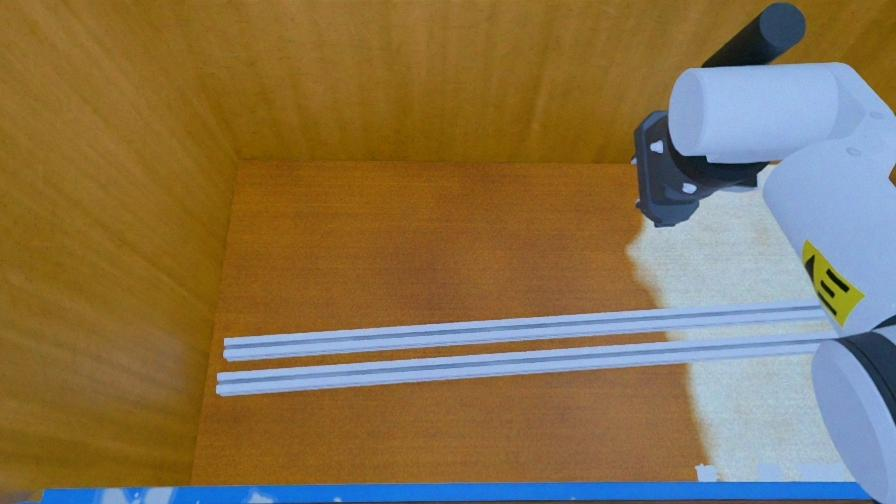

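Scene clock: 628.67 s.
Joint torques (N m): left_arm=[-0.98 0.56 -0.43 -0.55 -0.23 -0.29 0.01] | right_arm=[-23.88 -11.56 -1.71 -10.32 0.45 -1.59 -0.07]
External joint torques (N m): left_arm=[0.73 0.05 -0.47 0.16 -0.23 0.2 0.02] | right_arm=[0.53 -1.89 0.12 -1.2 0.19 -0.3 -0.1]
Wrist force (N): left_arm=[-2.4 0.1 -8.5] | right_arm=[-9.3 -4.6 -11.4]
Wrist torque (N m): left_arm=[-0.30 -0.33 0.23] | right_arm=[0.08 -0.75 -0.39]
Wrist force, peak (N): left_arm=[-1.2 0.1 -9.1] | right_arm=[-9.3 -4.6 -11.4]
move: done
base_odometry: x=+0.578 y=-0.271 heading=-0.030
lidar_m: 0.19 0.21 0.30 1.10 2.38 1.70 1.60 1.66 2.22 0.69 0.28 0.20
joint_positions: torso_squat_rad=+0.400 torso_shift_rad=+0.000 torso_pitch_rad=+0.000 torso_yaw_rad=+0.000 left_shoulder_pitch_rad=+0.020 left_shoulder_roll_rad=+0.015 left_shoulder_yaw_rad=-0.005 left_elbow_rad=-0.192 left_forearm_roll_rad=-0.008 left_wrist_pitch_rad=-0.045 left_hand_roll_rad=+0.025 left_gripper_m=+0.101 right_shoulder_pitch_rad=-1.000 right_shoulder_roll_rad=-0.364 right_shoulder_yaw_rad=-0.006 right_elbow_rad=-0.646 right_forearm_roll_rad=-0.345 right_wrist_pitch_rad=+0.945 right_hand_roll_rad=-0.006 right_gripper_m=+0.046 head_pan_rad=+0.000 head_tilt_rad=+0.800
joint_status: all done
wheel_motors_off: 0
motor_effort: left_wheel=+9(10) right_wheel=-5(9)
chest: x=-0.2281 y=+0.0004 z=+1.2347 quat_wxyz=(+1.000, +0.000, +0.000, +0.000) (m; base frame)
left_hand: x=-0.1387 y=+0.2313 z=+0.5554 quat_wxyz=(+0.994, +0.006, -0.109, +0.008) (m; base frame)
right_hand: x=+0.4271 y=-0.2736 z=+1.0148 quat_wxyz=(+0.939, -0.001, -0.343, +0.004) (m; base frame)
pictures: none

Scene clock: 632.33 s.
Joint torques (N m): left_arm=[-2.25 0.48 -0.29 -0.96 -0.26 -0.32 -0.1] | right_arm=[-24.5 -11.39 -2.35 -10.57 0.45 -1.48 -0.09]
External joint torques (N m): left_arm=[-0.54 -0.03 -0.33 -0.25 -0.26 0.18 -0.09] | right_arm=[-0.09 -1.72 -0.51 -1.45 0.19 -0.2 -0.12]
Wrist force (N): left_arm=[-2.6 0.3 -8.1] | right_arm=[-9.1 -4.4 -11.1]
Wrist torque (N m): left_arm=[-0.28 -0.34 0.21] | right_arm=[0.07 -0.73 -0.36]
Wrist force, peak (N): left_arm=[-3.1 0.4 -8.7] | right_arm=[-9.3 -4.8 -11.5]
move: done
base_odometry: x=-0.046 y=-0.253 heading=-0.028
lidar_m: 0.81 0.87 1.38 4.39 1.46 1.04 0.98 1.01 1.34 3.41 1.12 0.84
base_status: done (sent for 2.5 of 2.5 s)
joint_positions: torso_squat_rad=+0.400 torso_shift_rad=+0.000 torso_pitch_rad=+0.000 torso_yaw_rad=+0.000 left_shoulder_pitch_rad=+0.020 left_shoulder_roll_rad=+0.015 left_shoulder_yaw_rad=-0.005 left_elbow_rad=-0.192 left_forearm_roll_rad=-0.008 left_wrist_pitch_rad=-0.045 left_hand_roll_rad=+0.025 left_gripper_m=+0.101 right_shoulder_pitch_rad=-1.000 right_shoulder_roll_rad=-0.364 right_shoulder_yaw_rad=-0.006 right_elbow_rad=-0.646 right_forearm_roll_rad=-0.345 right_wrist_pitch_rad=+0.945 right_hand_roll_rad=-0.006 right_gripper_m=+0.046 head_pan_rad=+0.000 head_tilt_rad=+0.800
wheel_motors_off: 0
motor_effort: left_wheel=+19(43) right_wheel=-17(36)
chest: x=-0.2281 y=+0.0004 z=+1.2347 quat_wxyz=(+1.000, +0.000, +0.000, +0.000) (m; base frame)
left_hand: x=-0.1389 y=+0.2313 z=+0.5554 quat_wxyz=(+0.994, +0.006, -0.109, +0.008) (m; base frame)
right_hand: x=+0.4271 y=-0.2737 z=+1.0148 quat_wxyz=(+0.939, -0.001, -0.343, +0.004) (m; base frame)
pictures: head_camera
camera_calibration:
head_camera: T_world_to_cam=[[-0.0583702, -0.998206, 0.0133022, -0.0250602], [-0.681947, 0.0301385, -0.73078, 0.96471], [0.729068, -0.0517272, -0.682483, 1.07065], [0, 0, 0, 1]]

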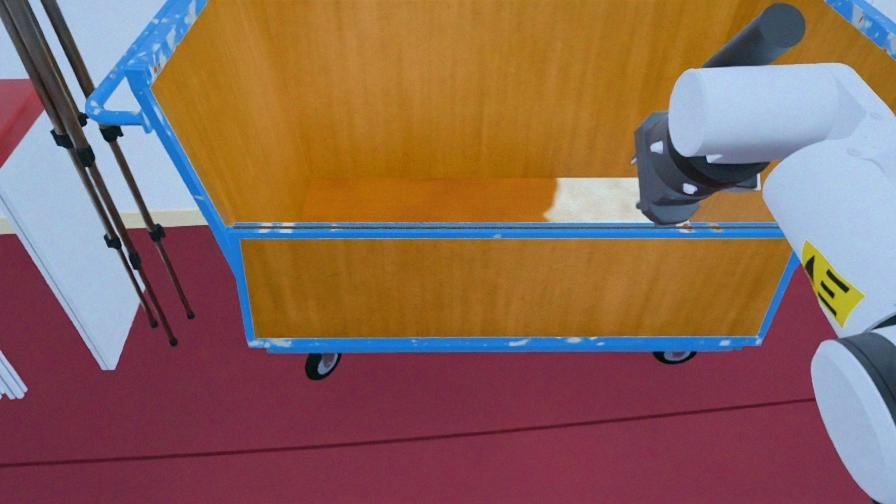

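move(joints={"torso_squat_rad":0.95,"right_shoulder_pitch_rad":-0.221,"right_shoulder_roll_rad":-0.13,"right_shoulder_yaw_rad":-0.023,"right_elbow_rad":-0.297,"right_forearm_roll_rad":-0.029,"right_wrist_pitch_rad":-1.058,"right_hand_roll_rad":1.455,"right_gripper_m":0.06}, min_time_s=2.5, cameras=[])

move(base={"turn_rad_s":0.5,"for_s":3.2}, cameras=[])

move(base={"x_m_s":0.3,"for_s":4.37}, cameras=[])

move(base={"turn_rad_s":-0.5,"for_s":3.13}, cameras=["head_camera","right_wrist_camera"])

Scene clock: 641.27 s.
Joint torques (N m): left_arm=[-2.13 0.29 -0.31 -1.44 -0.21 -0.38 0.35] | right_arm=[-11.01 -3.78 -0.97 -5.85 0.15 -2.17 -0.28]
External joint torques (N m): left_arm=[-0.42 -0.22 -0.34 -0.72 -0.22 0.12 0.36] | right_arm=[-1.3 0.44 -0.44 -1.01 0.26 -0.26 -0.27]
Wrist force (N): left_arm=[-2.4 0.2 -8.3] | right_arm=[-4.8 1.6 -6.4]
Wrist torque (N m): left_arm=[-0.26 -0.34 0.16] | right_arm=[-0.30 -0.51 -0.34]
Wrist force, peak (N): left_arm=[-2.9 0.4 -8.8] | right_arm=[-9.2 -4.7 -11.4]
move: done
base_odometry: x=-0.046 y=-0.253 heading=-0.028
lidar_m: 0.81 0.85 1.38 4.39 1.45 1.05 0.98 1.01 1.37 3.41 1.14 0.84
joint_positions: torso_squat_rad=+0.950 torso_shift_rad=+0.000 torso_pitch_rad=+0.000 torso_yaw_rad=+0.000 left_shoulder_pitch_rad=+0.020 left_shoulder_roll_rad=+0.015 left_shoulder_yaw_rad=-0.005 left_elbow_rad=-0.192 left_forearm_roll_rad=-0.008 left_wrist_pitch_rad=-0.045 left_hand_roll_rad=+0.025 left_gripper_m=+0.101 right_shoulder_pitch_rad=-0.221 right_shoulder_roll_rad=-0.130 right_shoulder_yaw_rad=-0.023 right_elbow_rad=-0.297 right_forearm_roll_rad=-0.029 right_wrist_pitch_rad=-1.058 right_hand_roll_rad=+1.455 right_gripper_m=+0.060 head_pan_rad=+0.000 head_tilt_rad=+0.800
joint_status: all done
wheel_motors_off: 0
motor_effort: left_wheel=+20(20) right_wheel=-15(19)
chest: x=-0.2281 y=+0.0003 z=+0.9971 quat_wxyz=(+1.000, +0.000, +0.000, +0.000) (m; base frame)
left_hand: x=-0.1389 y=+0.2313 z=+0.3179 quat_wxyz=(+0.994, +0.006, -0.109, +0.008) (m; base frame)
right_hand: x=+0.1903 y=-0.2805 z=+0.5797 quat_wxyz=(+0.500, -0.500, -0.500, +0.500) (m; base frame)
pictures: none

Scene clock: 645.80 s.
Joint torques (N m): left_arm=[-1.39 0.26 -0.71 -1.04 -0.3 -0.33 -0.07] | right_arm=[-10.04 -4.21 -0.95 -6.03 -0.01 -2.06 -0.25]
External joint torques (N m): left_arm=[0.32 -0.25 -0.75 -0.32 -0.3 0.16 -0.05] | right_arm=[-0.34 0.01 -0.42 -1.19 0.1 -0.14 -0.25]
Wrist force (N): left_arm=[-2.1 0.6 -8.3] | right_arm=[-4.7 1.9 -6.5]
Wrist torque (N m): left_arm=[-0.31 -0.29 0.19] | right_arm=[-0.34 -0.50 -0.33]
Wrist force, peak (N): left_arm=[-2.4 0.3 -8.9] | right_arm=[-5.2 1.5 -6.8]
move: done
base_odometry: x=-0.047 y=-0.253 heading=+1.571
lidar_m: 3.85 1.39 1.02 0.99 1.03 1.41 3.78 1.09 0.84 0.81 0.87 1.38
base_status: done (sent for 3.2 of 3.2 s)
joint_positions: torso_squat_rad=+0.950 torso_shift_rad=+0.000 torso_pitch_rad=+0.000 torso_yaw_rad=+0.000 left_shoulder_pitch_rad=+0.020 left_shoulder_roll_rad=+0.015 left_shoulder_yaw_rad=-0.005 left_elbow_rad=-0.192 left_forearm_roll_rad=-0.008 left_wrist_pitch_rad=-0.045 left_hand_roll_rad=+0.025 left_gripper_m=+0.101 right_shoulder_pitch_rad=-0.221 right_shoulder_roll_rad=-0.130 right_shoulder_yaw_rad=-0.023 right_elbow_rad=-0.297 right_forearm_roll_rad=-0.029 right_wrist_pitch_rad=-1.058 right_hand_roll_rad=+1.455 right_gripper_m=+0.060 head_pan_rad=+0.000 head_tilt_rad=+0.800
wheel_motors_off: 0
motor_effort: left_wheel=+6(50) right_wheel=+15(59)
chest: x=-0.2281 y=+0.0003 z=+0.9971 quat_wxyz=(+1.000, +0.000, +0.000, +0.000) (m; base frame)
left_hand: x=-0.1388 y=+0.2313 z=+0.3179 quat_wxyz=(+0.994, +0.006, -0.109, +0.008) (m; base frame)
right_hand: x=+0.1904 y=-0.2805 z=+0.5798 quat_wxyz=(+0.500, -0.500, -0.500, +0.500) (m; base frame)
pictures: none

Scene clock: 651.47 s.
Joint torques (N m): left_arm=[-1.31 0.64 -0.52 -0.58 -0.2 -0.44 0.21] | right_arm=[-9.22 -4.15 -1.4 -5.68 0.02 -2.08 -0.12]
External joint torques (N m): left_arm=[0.39 0.13 -0.56 0.14 -0.2 0.06 0.22] | right_arm=[0.48 0.07 -0.87 -0.84 0.12 -0.16 -0.12]
Wrist force (N): left_arm=[-2.8 0.8 -8.2] | right_arm=[-4.9 1.7 -6.5]
Wrist torque (N m): left_arm=[-0.34 -0.39 0.22] | right_arm=[-0.34 -0.50 -0.34]
Wrist force, peak (N): left_arm=[-2.5 0.5 -8.7] | right_arm=[-4.8 1.5 -6.9]
move: done
base_odometry: x=-0.048 y=+1.057 heading=+1.572
lidar_m: 3.84 1.38 1.03 0.98 1.03 1.41 3.81 1.26 0.96 0.93 1.01 2.23
base_status: done (sent for 4.37 of 4.37 s)
joint_positions: torso_squat_rad=+0.950 torso_shift_rad=+0.000 torso_pitch_rad=+0.000 torso_yaw_rad=+0.000 left_shoulder_pitch_rad=+0.020 left_shoulder_roll_rad=+0.015 left_shoulder_yaw_rad=-0.005 left_elbow_rad=-0.192 left_forearm_roll_rad=-0.008 left_wrist_pitch_rad=-0.045 left_hand_roll_rad=+0.025 left_gripper_m=+0.101 right_shoulder_pitch_rad=-0.221 right_shoulder_roll_rad=-0.130 right_shoulder_yaw_rad=-0.023 right_elbow_rad=-0.297 right_forearm_roll_rad=-0.029 right_wrist_pitch_rad=-1.058 right_hand_roll_rad=+1.455 right_gripper_m=+0.060 head_pan_rad=+0.000 head_tilt_rad=+0.800
wheel_motors_off: 0
motor_effort: left_wheel=+12(47) right_wheel=-16(55)
chest: x=-0.2280 y=+0.0003 z=+0.9971 quat_wxyz=(+1.000, +0.000, +0.000, +0.000) (m; base frame)
left_hand: x=-0.1387 y=+0.2313 z=+0.3179 quat_wxyz=(+0.994, +0.006, -0.109, +0.008) (m; base frame)
right_hand: x=+0.1905 y=-0.2805 z=+0.5798 quat_wxyz=(+0.500, -0.500, -0.500, +0.500) (m; base frame)
pictures: none

Scene clock: 655.93 s.
Joint torques (N m): left_arm=[-0.81 0.72 -0.06 -1.07 -0.22 -0.22 0.2] | right_arm=[-9.56 -3.63 -0.56 -5.75 0.23 -2.08 -0.39]
External joint torques (N m): left_arm=[0.9 0.22 -0.1 -0.35 -0.23 0.28 0.21] | right_arm=[0.14 0.6 -0.03 -0.91 0.34 -0.16 -0.38]
Wrist force (N): left_arm=[-2.8 0.2 -8.3] | right_arm=[-4.6 1.7 -6.7]
Wrist torque (N m): left_arm=[-0.28 -0.39 0.19] | right_arm=[-0.32 -0.46 -0.32]
Wrist force, peak (N): left_arm=[-2.5 0.6 -8.8] | right_arm=[-4.9 1.7 -6.8]
move: done
base_odometry: x=-0.048 y=+1.057 heading=+0.006
lidar_m: 0.94 1.02 2.23 3.84 1.40 1.03 0.97 1.01 1.39 3.85 1.26 0.96
base_status: done (sent for 3.13 of 3.13 s)
joint_positions: torso_squat_rad=+0.950 torso_shift_rad=+0.000 torso_pitch_rad=+0.000 torso_yaw_rad=+0.000 left_shoulder_pitch_rad=+0.020 left_shoulder_roll_rad=+0.015 left_shoulder_yaw_rad=-0.005 left_elbow_rad=-0.192 left_forearm_roll_rad=-0.008 left_wrist_pitch_rad=-0.045 left_hand_roll_rad=+0.025 left_gripper_m=+0.101 right_shoulder_pitch_rad=-0.221 right_shoulder_roll_rad=-0.130 right_shoulder_yaw_rad=-0.023 right_elbow_rad=-0.297 right_forearm_roll_rad=-0.029 right_wrist_pitch_rad=-1.058 right_hand_roll_rad=+1.455 right_gripper_m=+0.060 head_pan_rad=+0.000 head_tilt_rad=+0.800
wheel_motors_off: 0
motor_effort: left_wheel=+18(46) right_wheel=+4(52)
chest: x=-0.2280 y=+0.0003 z=+0.9971 quat_wxyz=(+1.000, +0.000, +0.000, +0.000) (m; base frame)
left_hand: x=-0.1388 y=+0.2313 z=+0.3179 quat_wxyz=(+0.994, +0.006, -0.109, +0.008) (m; base frame)
right_hand: x=+0.1905 y=-0.2805 z=+0.5797 quat_wxyz=(+0.500, -0.500, -0.500, +0.500) (m; base frame)
pictures: head_camera, right_wrist_camera
camera_calibration:
head_camera: T_world_to_cam=[[-0.0583639, -0.998207, 0.0132476, -0.0219171], [-0.682034, 0.0301803, -0.730697, 0.791051], [0.728988, -0.0516816, -0.682573, 0.908546], [0, 0, 0, 1]]
right_wrist_camera: T_world_to_cam=[[0.00665002, -0.999837, -0.0167645, -0.270347], [-0.450268, 0.0119753, -0.892813, 0.636915], [0.892869, 0.0134858, -0.450115, 0.168741], [0, 0, 0, 1]]

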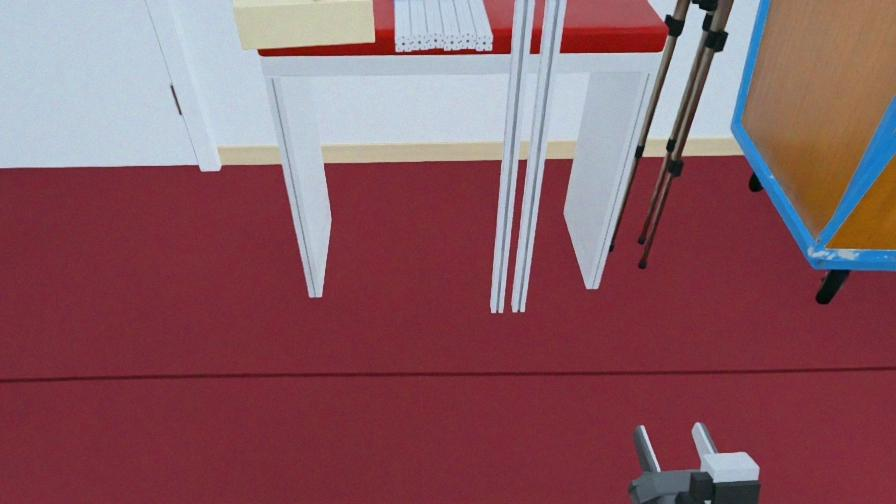

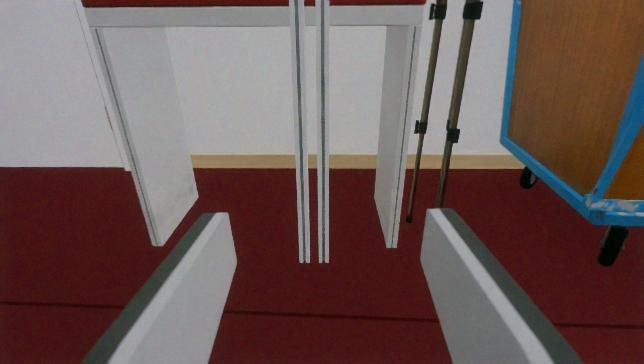

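move(base={"x_m_s":0.25,"for_s":2.6}, cameras=["right_wrist_camera"])

Scene clock: 663.83 s.
Joint torques (N m): left_arm=[-1.25 0.46 -0.34 -0.87 -0.13 -0.64 0.23] | right_arm=[-9.65 -3.39 -1.19 -5.49 0.16 -2.03 -0.34]
External joint torques (N m): left_arm=[0.46 -0.06 -0.38 -0.15 -0.14 -0.14 0.24] | right_arm=[0.05 0.84 -0.66 -0.66 0.27 -0.11 -0.33]
Wrist force (N): left_arm=[-2.6 0.4 -8.3] | right_arm=[-4.8 1.5 -6.6]
Wrist torque (N m): left_arm=[-0.29 -0.37 0.19] | right_arm=[-0.30 -0.51 -0.33]
Wrist force, peak (N): left_arm=[-2.8 0.0 -8.7] | right_arm=[-4.7 1.9 -7.1]
move: done
base_odometry: x=+0.602 y=+1.060 heading=+0.005
lidar_m: 0.94 0.41 1.35 3.71 2.33 1.70 1.62 1.69 2.30 0.94 0.37 0.31
base_status: done (sent for 2.6 of 2.6 s)
joint_positions: torso_squat_rad=+0.950 torso_shift_rad=+0.000 torso_pitch_rad=+0.000 torso_yaw_rad=+0.000 left_shoulder_pitch_rad=+0.020 left_shoulder_roll_rad=+0.015 left_shoulder_yaw_rad=-0.005 left_elbow_rad=-0.192 left_forearm_roll_rad=-0.008 left_wrist_pitch_rad=-0.045 left_hand_roll_rad=+0.025 left_gripper_m=+0.101 right_shoulder_pitch_rad=-0.221 right_shoulder_roll_rad=-0.130 right_shoulder_yaw_rad=-0.023 right_elbow_rad=-0.297 right_forearm_roll_rad=-0.029 right_wrist_pitch_rad=-1.058 right_hand_roll_rad=+1.455 right_gripper_m=+0.060 head_pan_rad=+0.000 head_tilt_rad=+0.800
wheel_motors_off: 0
motor_effort: left_wheel=-14(52) right_wheel=+12(49)
chest: x=-0.2280 y=+0.0003 z=+0.9971 quat_wxyz=(+1.000, +0.000, +0.000, +0.000) (m; base frame)
left_hand: x=-0.1387 y=+0.2313 z=+0.3179 quat_wxyz=(+0.994, +0.006, -0.109, +0.008) (m; base frame)
right_hand: x=+0.1905 y=-0.2805 z=+0.5797 quat_wxyz=(+0.500, -0.500, -0.500, +0.500) (m; base frame)
pictures: right_wrist_camera
camera_calibration:
right_wrist_camera: T_world_to_cam=[[0.00665813, -0.999837, -0.0167642, -0.270345], [-0.450256, 0.0119715, -0.892819, 0.636923], [0.892875, 0.0134927, -0.450103, 0.168732], [0, 0, 0, 1]]

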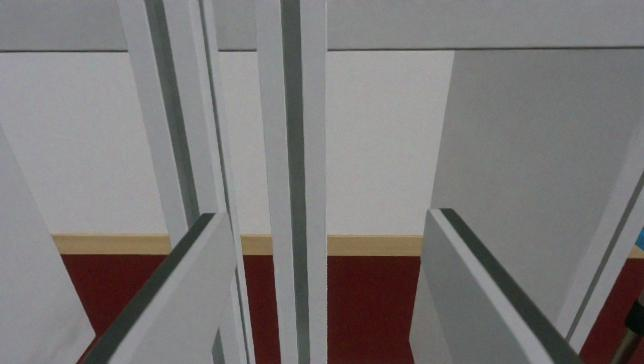

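move(target={"side":"right","x":0.19,"y":-0.268,"z":0.58,"quat_wxyz":[0.5,-0.5,-0.5,0.5]}, min_time_s=1, cameras=[])

move(joints={"right_gripper_m":0.046}, base={"x_m_s":0.1,"for_s":0.5}, cameras=["right_wrist_camera"])

Scene clock: 670.60 s.
Joint torques (N m): left_arm=[-1.21 0.22 -0.07 -1.16 -0.02 -0.57 0.26] | right_arm=[-8.79 -1.94 -0.92 -6.48 -0.18 -2.12 -0.03]
External joint torques (N m): left_arm=[0.5 -0.29 -0.11 -0.44 -0.02 -0.07 0.27] | right_arm=[0.82 1.67 -0.48 -1.55 -0.11 -0.2 -0.03]
Wrist force (N): left_arm=[-2.5 0.2 -7.9] | right_arm=[-4.8 1.5 -6.5]
Wrist torque (N m): left_arm=[-0.28 -0.36 0.18] | right_arm=[-0.32 -0.49 -0.33]
Wrist force, peak (N): left_arm=[-2.9 0.4 -8.7] | right_arm=[-4.8 1.7 -6.8]
move: done
base_odometry: x=+0.602 y=+1.060 heading=+0.005
lidar_m: 0.95 0.41 1.34 3.70 2.32 1.71 1.63 1.69 2.32 0.95 0.38 0.32
joint_positions: torso_squat_rad=+0.950 torso_shift_rad=+0.000 torso_pitch_rad=+0.000 torso_yaw_rad=+0.000 left_shoulder_pitch_rad=+0.020 left_shoulder_roll_rad=+0.015 left_shoulder_yaw_rad=-0.005 left_elbow_rad=-0.192 left_forearm_roll_rad=-0.008 left_wrist_pitch_rad=-0.045 left_hand_roll_rad=+0.025 left_gripper_m=+0.101 right_shoulder_pitch_rad=-0.213 right_shoulder_roll_rad=-0.107 right_shoulder_yaw_rad=-0.024 right_elbow_rad=-0.316 right_forearm_roll_rad=-0.030 right_wrist_pitch_rad=-1.055 right_hand_roll_rad=+1.478 right_gripper_m=+0.060 head_pan_rad=+0.000 head_tilt_rad=+0.800
joint_status: all done
wheel_motors_off: 0
motor_effort: left_wheel=-15(15) right_wheel=+11(12)
chest: x=-0.2280 y=+0.0003 z=+0.9971 quat_wxyz=(+1.000, +0.000, +0.000, +0.000) (m; base frame)
left_hand: x=-0.1387 y=+0.2313 z=+0.3179 quat_wxyz=(+0.994, +0.006, -0.109, +0.008) (m; base frame)
right_hand: x=+0.1902 y=-0.2684 z=+0.5800 quat_wxyz=(+0.498, -0.501, -0.502, +0.499) (m; base frame)
right_hand_status: reached (checked arc, planned for 1.0 s): 0 mm and 0.4 deg off.
pictures: none

Scene clock: 671.97 s.
Joint torques (N m): left_arm=[-1.46 0.56 -0.11 -1.1 -0.25 -0.31 0.18] | right_arm=[-9.9 -2.53 -1.42 -6.14 -0.09 -1.89 0.18]
External joint torques (N m): left_arm=[0.26 0.05 -0.15 -0.38 -0.25 0.19 0.19] | right_arm=[-0.29 1.07 -0.98 -1.21 -0.02 0.03 0.18]
Wrist force (N): left_arm=[-2.8 0.2 -8.6] | right_arm=[-4.8 1.7 -6.6]
Wrist torque (N m): left_arm=[-0.29 -0.42 0.21] | right_arm=[-0.35 -0.49 -0.34]
Wrist force, peak (N): left_arm=[-2.8 0.2 -8.6] | right_arm=[-4.7 1.7 -7.1]
move: done
base_odometry: x=+0.652 y=+1.061 heading=+0.004
lidar_m: 0.89 0.38 1.27 3.50 2.41 1.76 1.67 1.73 2.39 0.93 0.31 0.29
base_status: done (sent for 0.5 of 0.5 s)
joint_positions: torso_squat_rad=+0.950 torso_shift_rad=+0.000 torso_pitch_rad=+0.000 torso_yaw_rad=+0.000 left_shoulder_pitch_rad=+0.020 left_shoulder_roll_rad=+0.015 left_shoulder_yaw_rad=-0.005 left_elbow_rad=-0.192 left_forearm_roll_rad=-0.008 left_wrist_pitch_rad=-0.045 left_hand_roll_rad=+0.025 left_gripper_m=+0.101 right_shoulder_pitch_rad=-0.212 right_shoulder_roll_rad=-0.107 right_shoulder_yaw_rad=-0.024 right_elbow_rad=-0.316 right_forearm_roll_rad=-0.030 right_wrist_pitch_rad=-1.055 right_hand_roll_rad=+1.478 right_gripper_m=+0.046 head_pan_rad=+0.000 head_tilt_rad=+0.800
joint_status: all done
wheel_motors_off: 0
motor_effort: left_wheel=-13(24) right_wheel=+9(42)
chest: x=-0.2280 y=+0.0003 z=+0.9971 quat_wxyz=(+1.000, +0.000, +0.000, +0.000) (m; base frame)
left_hand: x=-0.1387 y=+0.2313 z=+0.3179 quat_wxyz=(+0.994, +0.006, -0.109, +0.008) (m; base frame)
right_hand: x=+0.1901 y=-0.2683 z=+0.5800 quat_wxyz=(+0.498, -0.501, -0.502, +0.499) (m; base frame)
pictures: right_wrist_camera
camera_calibration:
right_wrist_camera: T_world_to_cam=[[0.00768904, -0.999812, -0.0177991, -0.257759], [-0.444527, 0.0125267, -0.895678, 0.637545], [0.895732, 0.0147991, -0.444347, 0.165453], [0, 0, 0, 1]]

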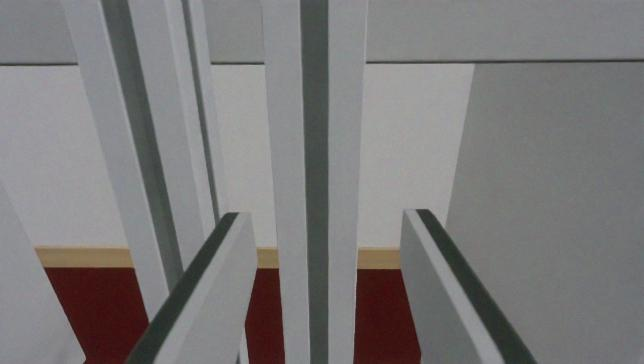

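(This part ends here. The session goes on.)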